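# Put the orange into the foam net sleeve

## Task

Get the orange into the foam net sleeve so that it sits inside it. Do not pull on the net hard enough to rip it, because a torn net counts against the result.

## Robot and tools

Robot: two YAM-style arms, left_arm and right_arm. Each has six revolute joints and a two-finger parallel gripper, and one number drives both fingers. Base positions in the scene frame are about (+0.031, +0.374, +0.006) m for left_arm and (+0.049, -0.254, +0.010) m for right_arm, both nearly unrotated. A camera stand sits behind the arms. The cameras are cam_high, cam_low, cam_left_wrist and cam_right_wrist, each 672x504 pixels.

Frames: the scene frame has its origin at table-top height, halfway between the nominal bases. +x points out over the table, +z points up, and left_arm is on the +y side. Image left and right do not match the arm names. Each arm's reported end_effector_position (m), end_effector_quat_wxyz, velocities and Hand target are in that arm's own base frame. Offsets also run along that arm's base axes, and rotations pivot about its Hand target position. On the gripper, the fingers point along its +z axis and close along its y axis. The reported position is the point between the pads, about 1 cm short of the fingertips. Reported poses may be off by a few cm, more at long reach.

execute_actions(actions, cameras): actions is a list of actions. Each action is a table of up to 15 rows, and each row lasts one control step of 1/30 s. If a table has fewer than 15 rows, its last row repeats until 15. Every row is one flat list of 14 numbers, each in [-1, 1], covering both arms even when one stays idle. The order is left dx, dy, dz, rx, ry, rz, opening, then the same seven for right. The six pose numbers are an offset, not a pose. They count from the arm's Hand target as it stood when the action began, not from the previous row. Sending the same offset again therefore moves the arm further. Scale: 1.0 = 0.6 m for dx/dy/dz and 180 degrees for rotation; rx, ry, rz form a single rotation vector. If the translation part is longer than 1.0, it is shortened along its direction. Opening is absolute: +1 is fully open (0.094 m) and -1 is closed. To leave an arm alone, send zeros for its six pose numbers and repeat its current opening; a 0 in the opening slot is a real command. Images come back only when actions is empty or cameras names them. cameras can be ["all"], [] or a list of names; an unknown name voids the call.

move(target, speed, blend, opening_speed, grip_force, blocking, cameras): drives each gripper in a straight line. target is one 14-number row laid out as above, or a list of up to 15 such rows. Every row is an offset from the same starting Hand targets, not from the row before it. speed is the path's top speed in m/s, from 0.002 to 2.9 (default 0.25); turning is limited to twice that value in rad/s. It can be one number or one per target. blend, in m, rounds the corners of a list; the default 0 stops at each point. opening_speed is how fast the opening command changes, in scale units per second, at least 0.2. grip_force is the force limit per pad in N, 10 to 50, given once or per arm; it stays set until changed. Lower values close the fingers slowly. With blocking=false the call returns after about 0.5 s while the motion carries on. A move is cut off after 10 s. It does not avoid obstacles or the other arm. Its result adds a "move:" line giving how it ended (done, off_target, moving, held, fault) and which limits applied: limits=paced means the pose was clipped, limits=held means steps were withheld.

wait(seconds 0 to 3600) lets time pass without new commands. stop() brakes a running move. zoom_image(camera, region [x0, y0, x1, y1] in pixels, at most 504x504) gives a closer view of that camera's newest image. read_manual only returns licence text. finished_scene(scene) ends the scene for good. Call it only once the orange stays inside the net with the robot let go.

Results: Hand target is the last commanded pose after clipping, and the next offsets count from it. The gripper often stops short of it. Check where it actually went and whether it tilted, then send the remaining distance as an offset. Tool commands lists the current gripper commands. grip_measured is the measured opening on the same -1..+1 scale and reads a little wide when empty. grip_effort_nm is the gripper motor effort, negative for closing; it does not reach zero at rest. The Joint velocities line may say "within noise". Joint torques are raw drive outputs with offsets and noise. MOTOR HOT appears at 75 °C. At 90 °C an OVER-TEMPERATURE FAULT folds that arm away for the rest of the scene, and at 100 °C the arm goes limp. Holding loads, reaching far out or pushing against something heats the motors.

Motion notes: each control step limits commanded orientation to within 40 degrees of the measured orientation. Small moves can fall short or go sideways. When an arm meets resistance it keeps pushing; to end the push, command a target back past the gripper. Faster moves hit harder.

Avoid the following:
- Knocking fixed or heavy objects hard.
- Letting the arms, grippers or wrist cameras touch each other, or closing one gripper on the other's fingers.
- Paths that pass near an arm's own base.
- Dropping the orange or letting anything leave the table.
- Releasing objects while they are still moving.
- Tugging the net hard enough to tear it.

The orange and the foam net are soft. Grip them with a reduced grip_force and a slow opening_speed, and close only a little below the reading at first contact. Loose objects may occasionally be nudged by outside disturbances.

Each tool is called as name(argument=value, ...) on one line, values as JSON.

## Session

execute_actions(actions=[])

Scene clock: 0.00 s.
left_arm: end_effector_position=(+0.3546, -0.1540, +0.2961) grip_measured=-0.985 grip_effort_nm=n/a end_effector_quat_wxyz=(+0.704, +0.632, +0.314, -0.079) | right_arm: end_effector_position=(+0.3417, +0.3432, +0.3010) grip_measured=-0.986 grip_effort_nm=n/a end_effector_quat_wxyz=(+0.308, -0.061, +0.693, +0.649)
Joint positions: left_arm=[0.032 1.426 0.862 0.578 1.252 0.985 0.001] | right_arm=[0.57 1.58 0.996 0.625 -0.644 1.065 0.001]
Joint velocities: within noise
Joint torques (N m): no reading
Heat: left arm: 31 °C; right arm: 33 °C.
Hand target: left_arm +0.3552, -0.1534, +0.2984; +0.705, +0.631, +0.314, -0.077 | right_arm +0.3419, +0.3423, +0.3099; +0.316, -0.065, +0.686, +0.652
Tool commands: left_gripper/opening=-1.0 right_gripper/opening=-1.0

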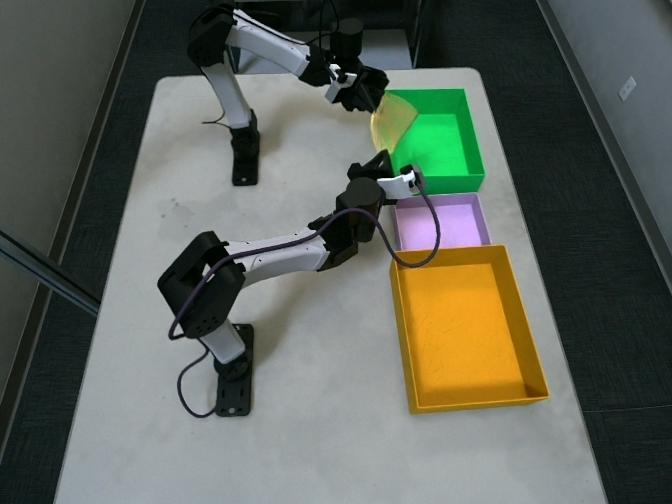

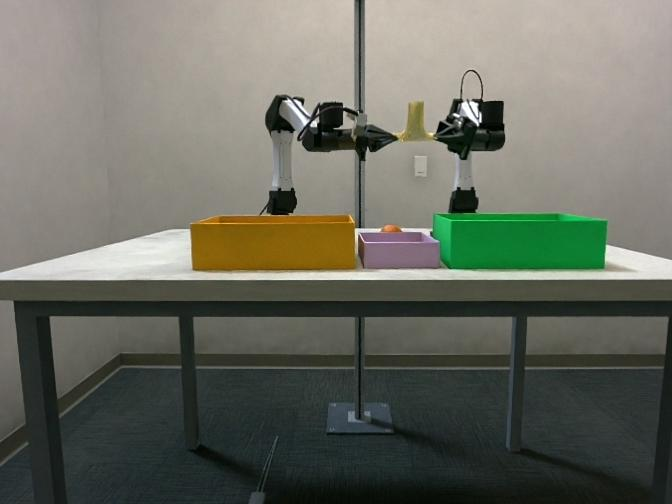

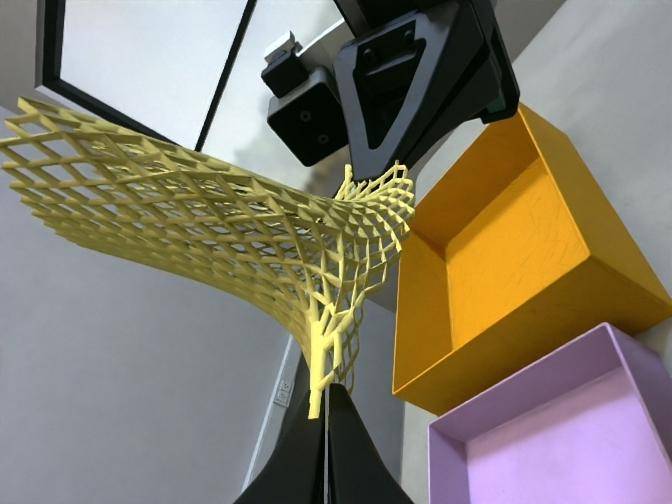

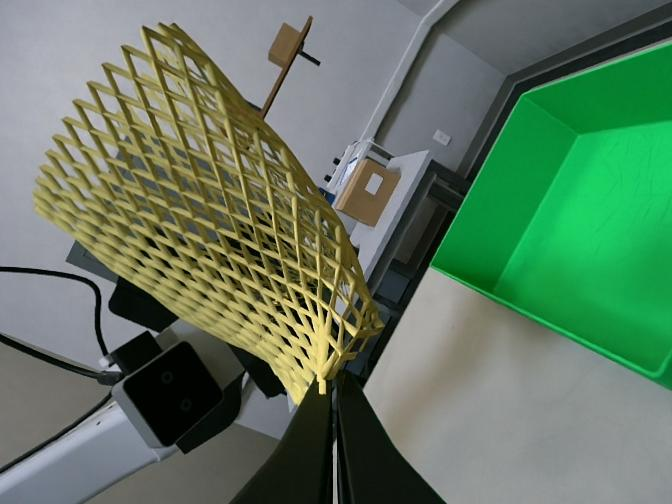

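move(target=[0,0.15,0,0,0,0,-1,0,0.15,0,0,0,0,-1], speed=0.2, cameras=["all"])

Scene clock: 26.27 s.
left_arm: end_effector_position=(+0.3509, -0.0675, +0.2943) grip_measured=-0.985 grip_effort_nm=-0.82 end_effector_quat_wxyz=(+0.703, +0.633, +0.316, -0.081) | right_arm: end_effector_position=(+0.3341, +0.4307, +0.3047) grip_measured=-0.986 grip_effort_nm=-0.78 end_effector_quat_wxyz=(+0.303, -0.069, +0.688, +0.656)
Joint positions: left_arm=[0.318 1.474 0.9 0.584 1.541 0.985 0.001] | right_arm=[0.765 1.766 1.206 0.609 -0.472 1.062 0.001]
Joint torques (N m): left_arm=[0.72 -4.72 8.68 1.48 0.01 -0.19] | right_arm=[0.23 -9.14 8.51 1.91 0.21 -0.19]
Heat: left arm: 38 °C; right arm: 39 °C.
Hand target: left_arm +0.3552, -0.0635, +0.2984; +0.705, +0.631, +0.314, -0.077 | right_arm +0.3420, +0.4322, +0.3101; +0.316, -0.065, +0.686, +0.652
Off the commanded pose: left_arm 0.007 m, 1 deg | right_arm 0.010 m, 2 deg.
move: done

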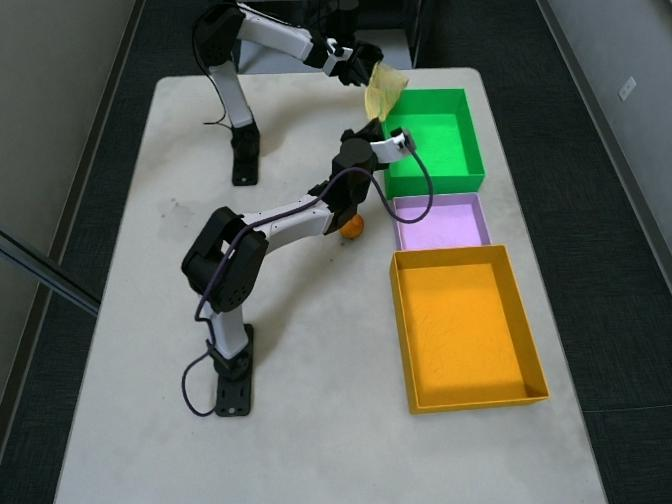

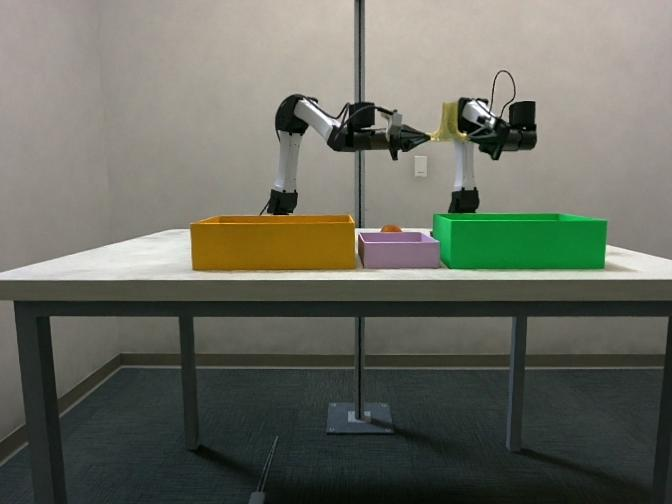

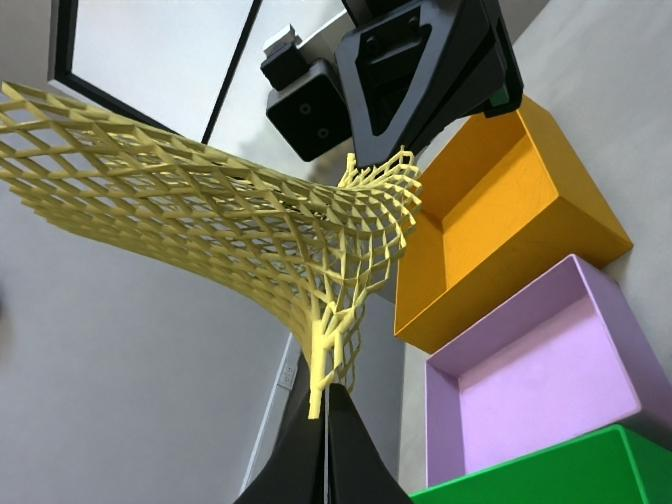

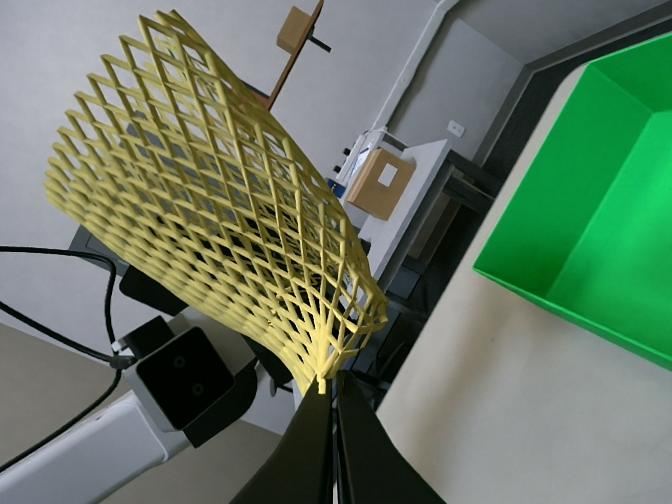

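move(target=[-0.135,-0.235,-0.217,0.183,0.066,0,-1,-0.135,-0.235,-0.233,-0.182,0.0675,0,-1], speed=0.2, cameras=["all"])

Scene clock: 57.50 s.
left_arm: end_effector_position=(+0.2693, -0.2060, +0.1674) grip_measured=-0.985 grip_effort_nm=-0.83 end_effector_quat_wxyz=(+0.470, +0.790, +0.389, -0.059) | right_arm: end_effector_position=(+0.2607, +0.2989, +0.1714) grip_measured=-0.986 grip_effort_nm=-0.78 end_effector_quat_wxyz=(+0.208, -0.086, +0.867, +0.444)
Joint positions: left_arm=[-0.3 1.242 0.823 -0.421 0.738 1.632 0.001] | right_arm=[0.644 1.345 0.842 -0.128 -0.495 0.7 0.001]
Joint torques (N m): left_arm=[-0.31 -3.29 8.9 1.27 0.08 0] | right_arm=[-0.69 -7.79 5.49 1.6 -0.05 -0.17]
Heat: left arm: 42 °C; right arm: 43 °C.
Hand target: left_arm +0.2741, -0.2044, +0.1681; +0.461, +0.794, +0.393, -0.049 | right_arm +0.2610, +0.2911, +0.1701; +0.212, -0.083, +0.871, +0.436
Off the commanded pose: left_arm 0.005 m, 2 deg | right_arm 0.008 m, 1 deg.
move: done

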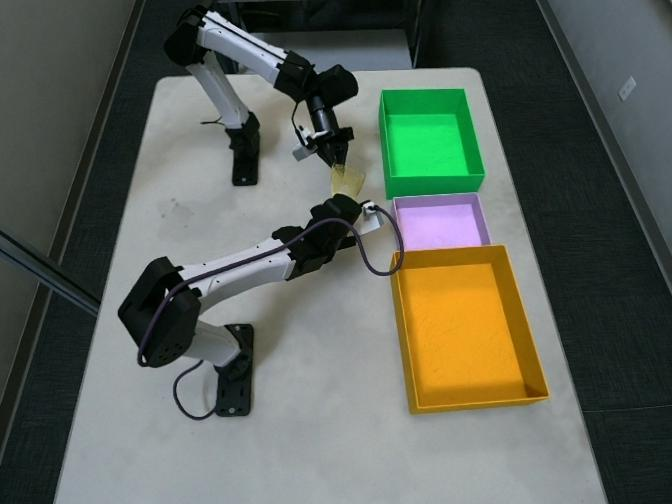

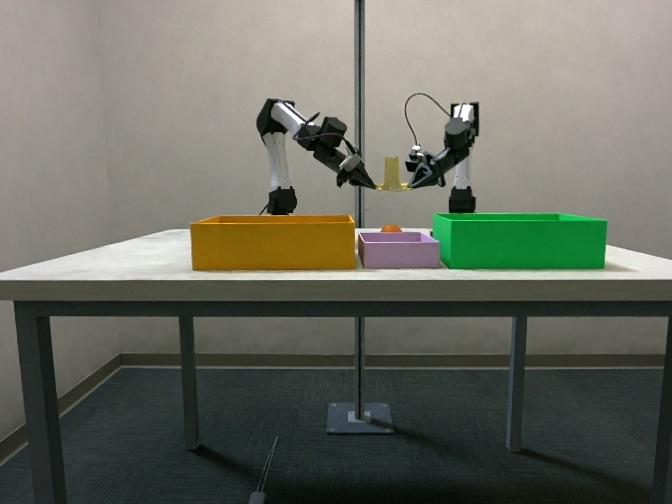

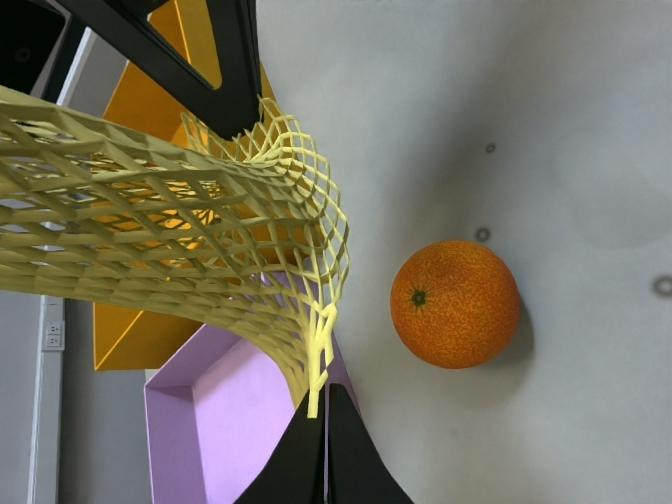

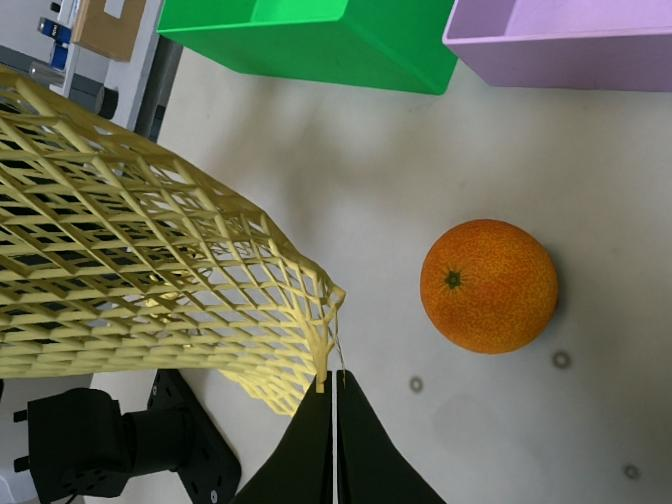

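move(target=[[0.045,0,0,0,0,0,-1,0.045,0,0,0,0,0,-1],[0.045,0,-0.13,0,0,0,-1,0.045,0,-0.135,0,0,0,-1]], speed=0.12, blend=0.01, cameras=["all"])

Scene clock: 93.00 s.
left_arm: end_effector_position=(+0.3007, -0.2095, +0.0983) grip_measured=-0.985 grip_effort_nm=-0.82 end_effector_quat_wxyz=(+0.469, +0.794, +0.384, -0.049) | right_arm: end_effector_position=(+0.2865, +0.2957, +0.0959) grip_measured=-0.986 grip_effort_nm=-0.78 end_effector_quat_wxyz=(+0.213, -0.086, +0.868, +0.440)
Joint positions: left_arm=[-0.284 1.475 0.713 -0.088 0.737 1.668 0.001] | right_arm=[0.586 1.563 0.706 0.208 -0.529 0.656 0.001]
Joint torques (N m): left_arm=[1.05 -4.7 5.46 1.62 0.27 -0.04] | right_arm=[-0.65 -6.2 4.56 1.88 -0.18 -0.12]
Heat: left arm: 46 °C; right arm: 41 °C.
Hand target: left_arm +0.3012, -0.2044, +0.0902; +0.461, +0.794, +0.393, -0.049 | right_arm +0.2880, +0.2912, +0.0893; +0.212, -0.083, +0.871, +0.436
Off the commanded pose: left_arm 0.010 m, 1 deg | right_arm 0.008 m, 1 deg.
move: done

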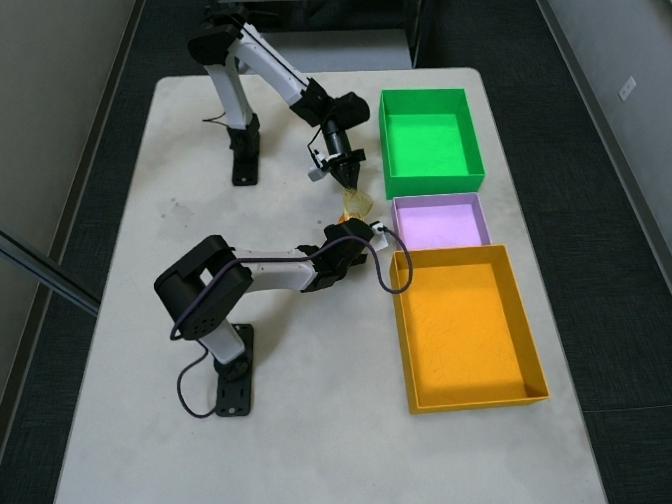

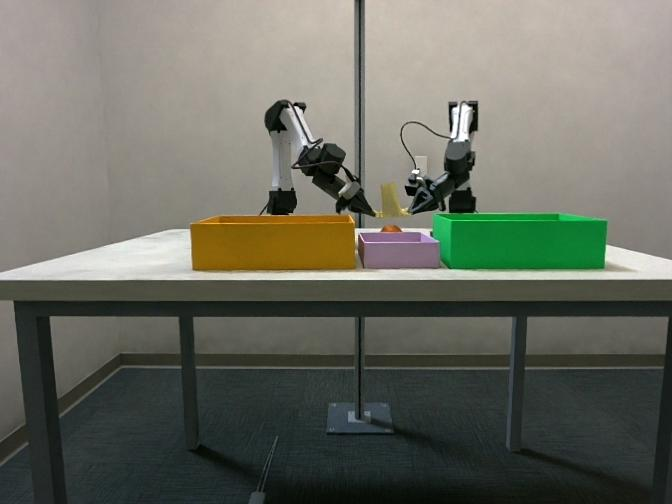

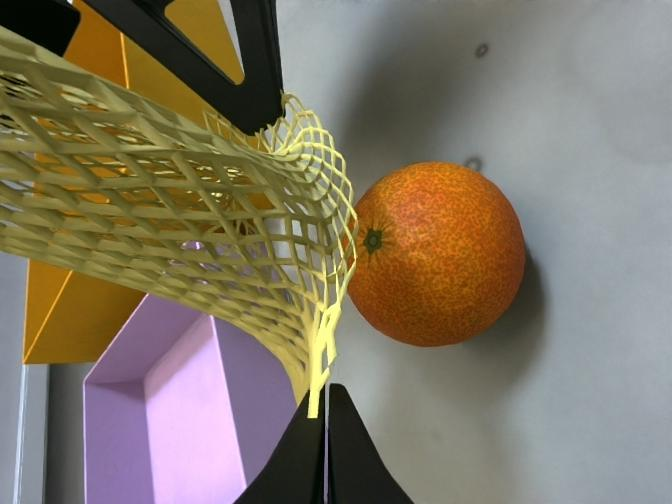

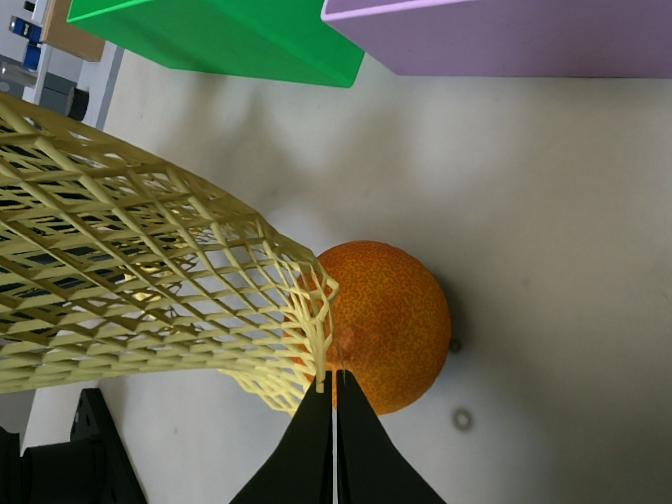

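move(target=[[-0.012,0.007,-0.01,0,0,0,-1,-0.012,0.007,-0.01,0,0,0,-1],[-0.012,0.007,-0.1,0,0,0,-1,-0.012,0.007,-0.1,0,0,0,-1]], speed=0.08, blend=0.003, cameras=["all"])

Scene clock: 111.20 s.
left_arm: end_effector_position=(+0.2961, -0.2070, +0.0414) grip_measured=-0.985 grip_effort_nm=-0.82 end_effector_quat_wxyz=(+0.474, +0.793, +0.379, -0.047) | right_arm: end_effector_position=(+0.2827, +0.2994, +0.0400) grip_measured=-0.986 grip_effort_nm=-0.78 end_effector_quat_wxyz=(+0.218, -0.093, +0.863, +0.446)
Joint positions: left_arm=[-0.276 1.631 0.565 0.226 0.749 1.675 0.001] | right_arm=[0.599 1.757 0.592 0.539 -0.529 0.658 0.001]
Joint torques (N m): left_arm=[1.1 -4.71 4.3 1.46 0.21 -0.03] | right_arm=[0.51 -6.42 3.49 1.8 0.03 0.05]
Heat: left arm: 41 °C; right arm: 40 °C.
Hand target: left_arm +0.2940, -0.2002, +0.0302; +0.461, +0.794, +0.393, -0.049 | right_arm +0.2808, +0.2954, +0.0293; +0.212, -0.083, +0.871, +0.436
Off the commanded pose: left_arm 0.013 m, 2 deg | right_arm 0.012 m, 2 deg.
move: off_target (left_arm, right_arm)

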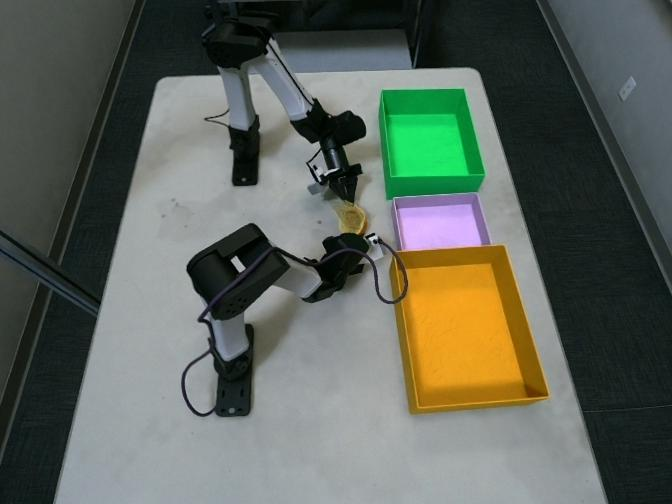

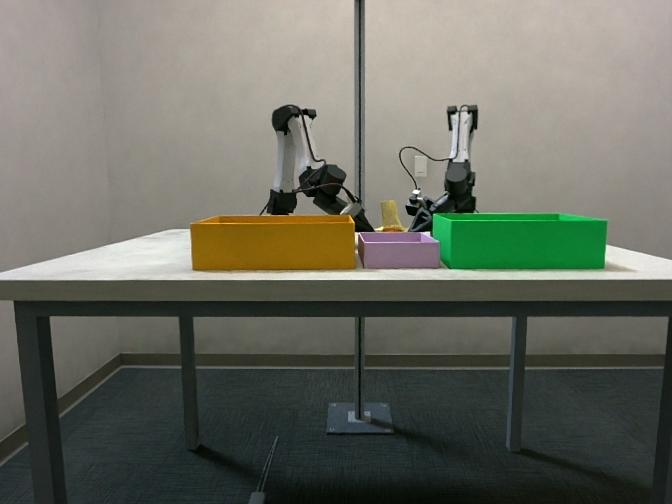

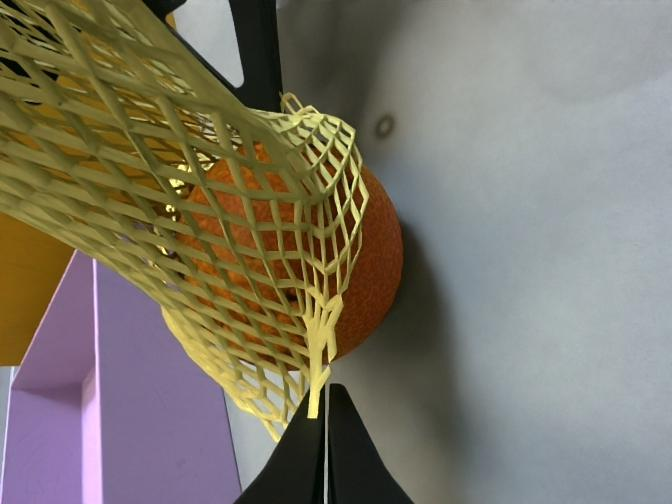

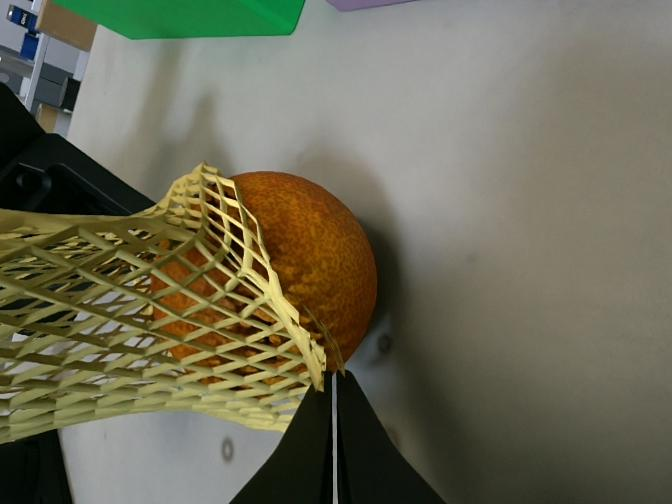

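move(target=[0,0,-0.05,0,0,0,-1,0,0,-0.048,0,0,0,-1], speed=0.06, cameras=["all"])

Scene clock: 122.33 s.
left_arm: end_effector_position=(+0.3002, -0.2093, +0.0174) grip_measured=-0.985 grip_effort_nm=-0.82 end_effector_quat_wxyz=(+0.485, +0.791, +0.371, -0.041) | right_arm: end_effector_position=(+0.2866, +0.3021, +0.0177) grip_measured=-0.986 grip_effort_nm=-0.77 end_effector_quat_wxyz=(+0.229, -0.097, +0.856, +0.452)
Joint positions: left_arm=[-0.276 1.755 0.53 0.414 0.757 1.675 0.001] | right_arm=[0.599 1.88 0.571 0.712 -0.529 0.658 0.001]
Joint torques (N m): left_arm=[1.07 -4.71 3.29 1.27 0.12 -0.03] | right_arm=[0.53 -6.49 2.69 1.64 0.04 0.05]
Heat: left arm: 40 °C; right arm: 39 °C.
Hand target: left_arm +0.2940, -0.2002, +0.0002; +0.461, +0.794, +0.393, -0.049 | right_arm +0.2808, +0.2954, +0.0004; +0.212, -0.083, +0.871, +0.436
Off the commanded pose: left_arm 0.020 m, 4 deg | right_arm 0.019 m, 4 deg.
move: off_target (left_arm, right_arm)

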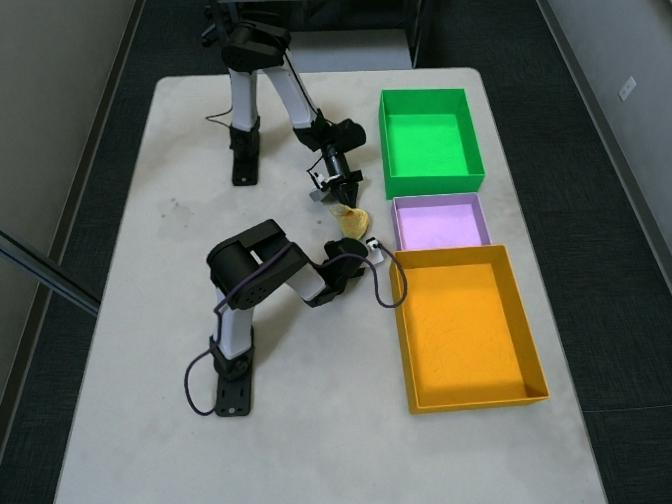

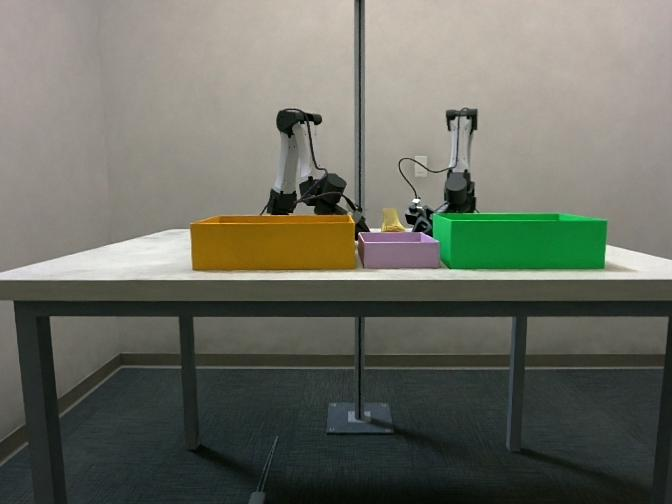

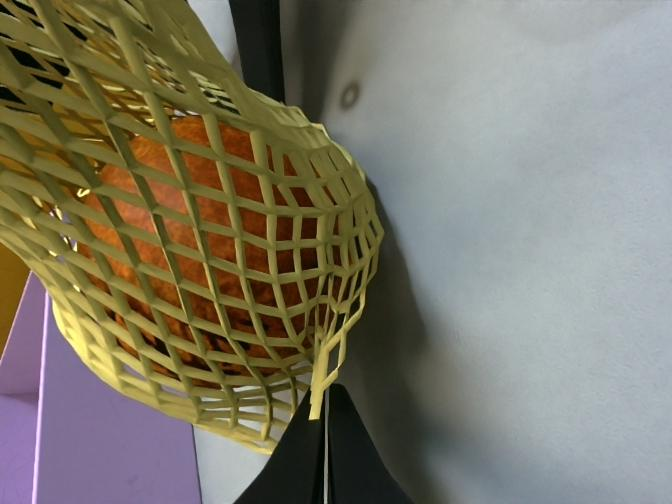

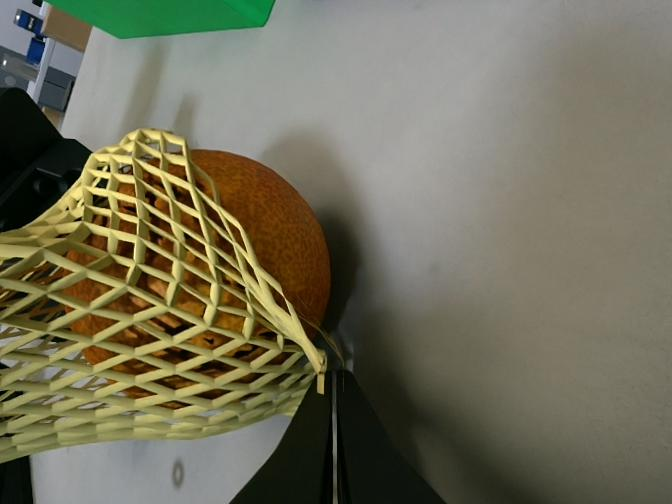

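move(target=[0.03,0,-0.015,0,0,0,-1,0.03,0,-0.018,0,0,0,-1], speed=0.06, cameras=["cam_left_wrist","cam_right_wrist"])

Scene clock: 132.27 s.
left_arm: end_effector_position=(+0.3131, -0.2072, +0.0055) grip_measured=-0.985 grip_effort_nm=-0.82 end_effector_quat_wxyz=(+0.483, +0.790, +0.375, -0.044) | right_arm: end_effector_position=(+0.2993, +0.3033, +0.0082) grip_measured=-0.986 grip_effort_nm=-0.77 end_effector_quat_wxyz=(+0.230, -0.093, +0.855, +0.455)
Joint positions: left_arm=[-0.256 1.84 0.575 0.435 0.77 1.688 0.001] | right_arm=[0.578 1.953 0.61 0.747 -0.547 0.656 0.001]
Joint torques (N m): left_arm=[0.85 -4.93 4.9 1.12 0.12 0.03] | right_arm=[-0.64 -6.23 4.05 1.39 -0.06 -0.19]
Heat: left arm: 39 °C; right arm: 39 °C.
Hand target: left_arm +0.3119, -0.2003, -0.0088; +0.461, +0.794, +0.393, -0.049 | right_arm +0.2988, +0.2954, -0.0104; +0.212, -0.083, +0.871, +0.436
Off the commanded pose: left_arm 0.016 m, 3 deg | right_arm 0.020 m, 4 deg.
move: off_target (left_arm, right_arm)

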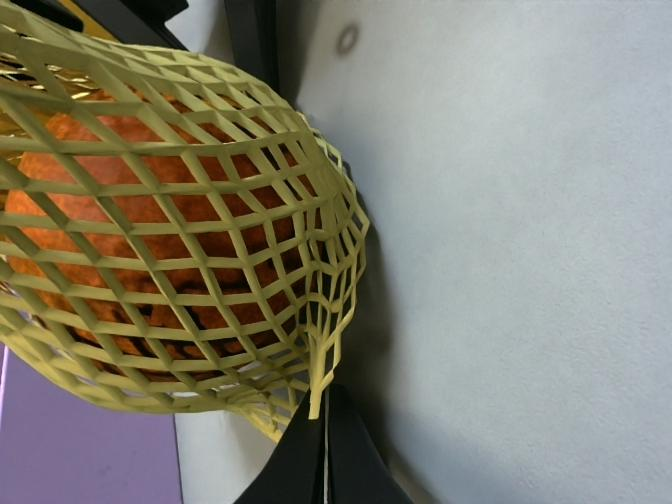

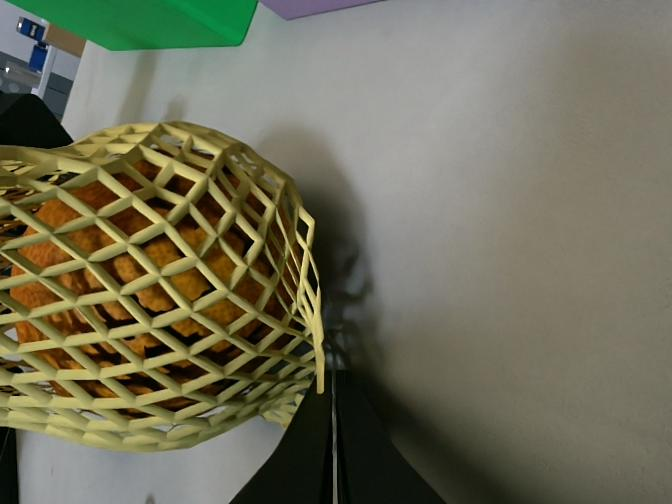

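move(target=[[0,0,0.003,0,0,0,-0.75,0,0,0.003,0,0,0,-0.75],[-0.05,0.15,0.12,0,0,0,-0.75,-0.05,-0.15,0.12,0,0,0,-0.75]], speed=0.08, opening_speed=0.3, cameras=["all"])

Scene clock: 148.37 s.
left_arm: end_effector_position=(+0.2782, -0.1117, +0.0551) grip_measured=-0.752 grip_effort_nm=0.10 end_effector_quat_wxyz=(+0.457, +0.779, +0.427, -0.043) | right_arm: end_effector_position=(+0.2699, +0.2055, +0.0563) grip_measured=-0.752 grip_effort_nm=0.10 end_effector_quat_wxyz=(+0.209, -0.076, +0.875, +0.431)
Joint positions: left_arm=[0.083 1.463 0.573 -0.259 0.883 2.021 0.012] | right_arm=[0.306 1.467 0.475 0.189 -0.718 0.435 0.012]
Joint torques (N m): left_arm=[0.43 -6.02 6.91 0.81 0.55 0.03] | right_arm=[-0.16 -7.17 4.97 1.47 -0.43 -0.16]
Heat: left arm: 39 °C; right arm: 39 °C.
Hand target: left_arm +0.2820, -0.1103, +0.0632; +0.461, +0.794, +0.393, -0.049 | right_arm +0.2687, +0.2054, +0.0616; +0.212, -0.083, +0.871, +0.436
Off the commanded pose: left_arm 0.009 m, 4 deg | right_arm 0.005 m, 1 deg.
joint sent to its limit (left arm) — joint 6 (wrist roll), upper limit. The joint targets are off in orientation, not in position.
move: off_target (left_arm)

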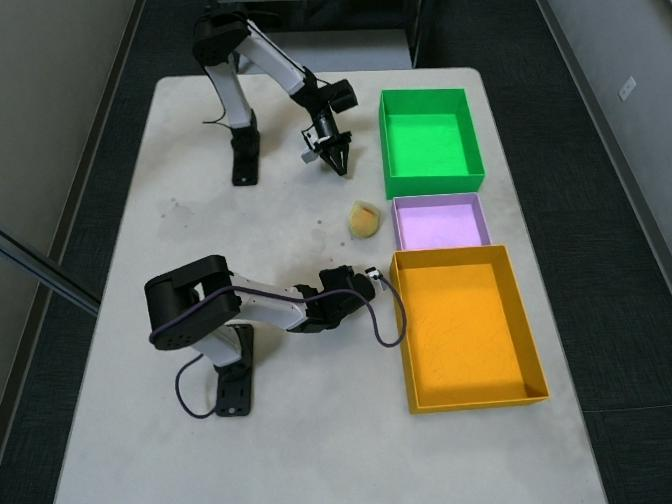

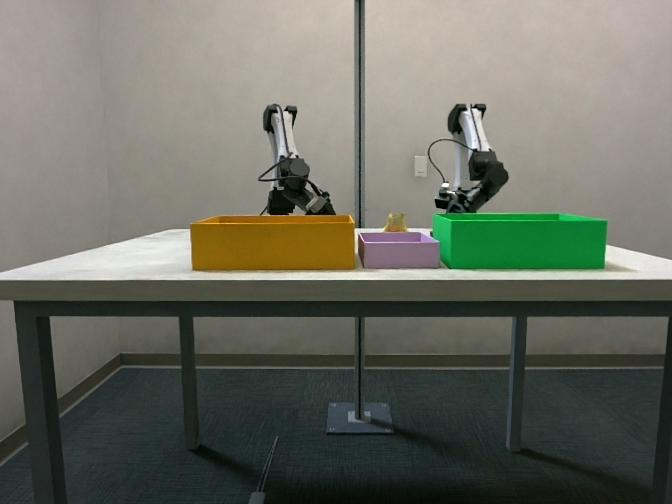

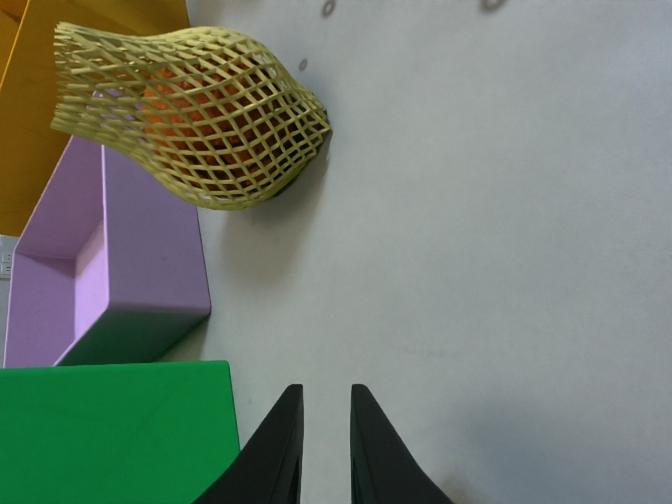

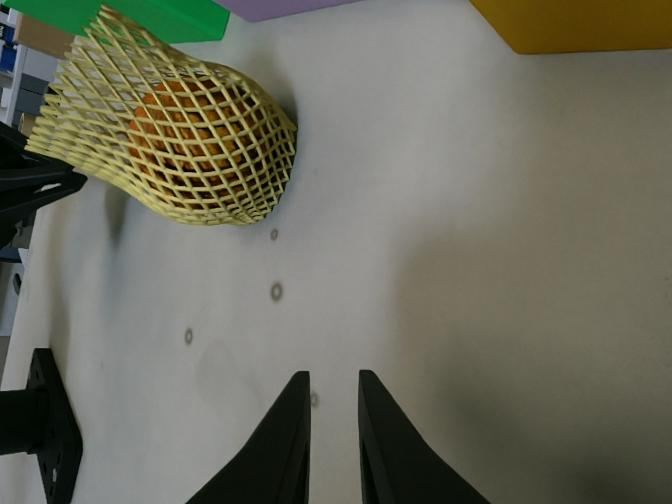

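Orange is fully inside and released.

finished_scene(scene=1)

The scene is finished: the task was done.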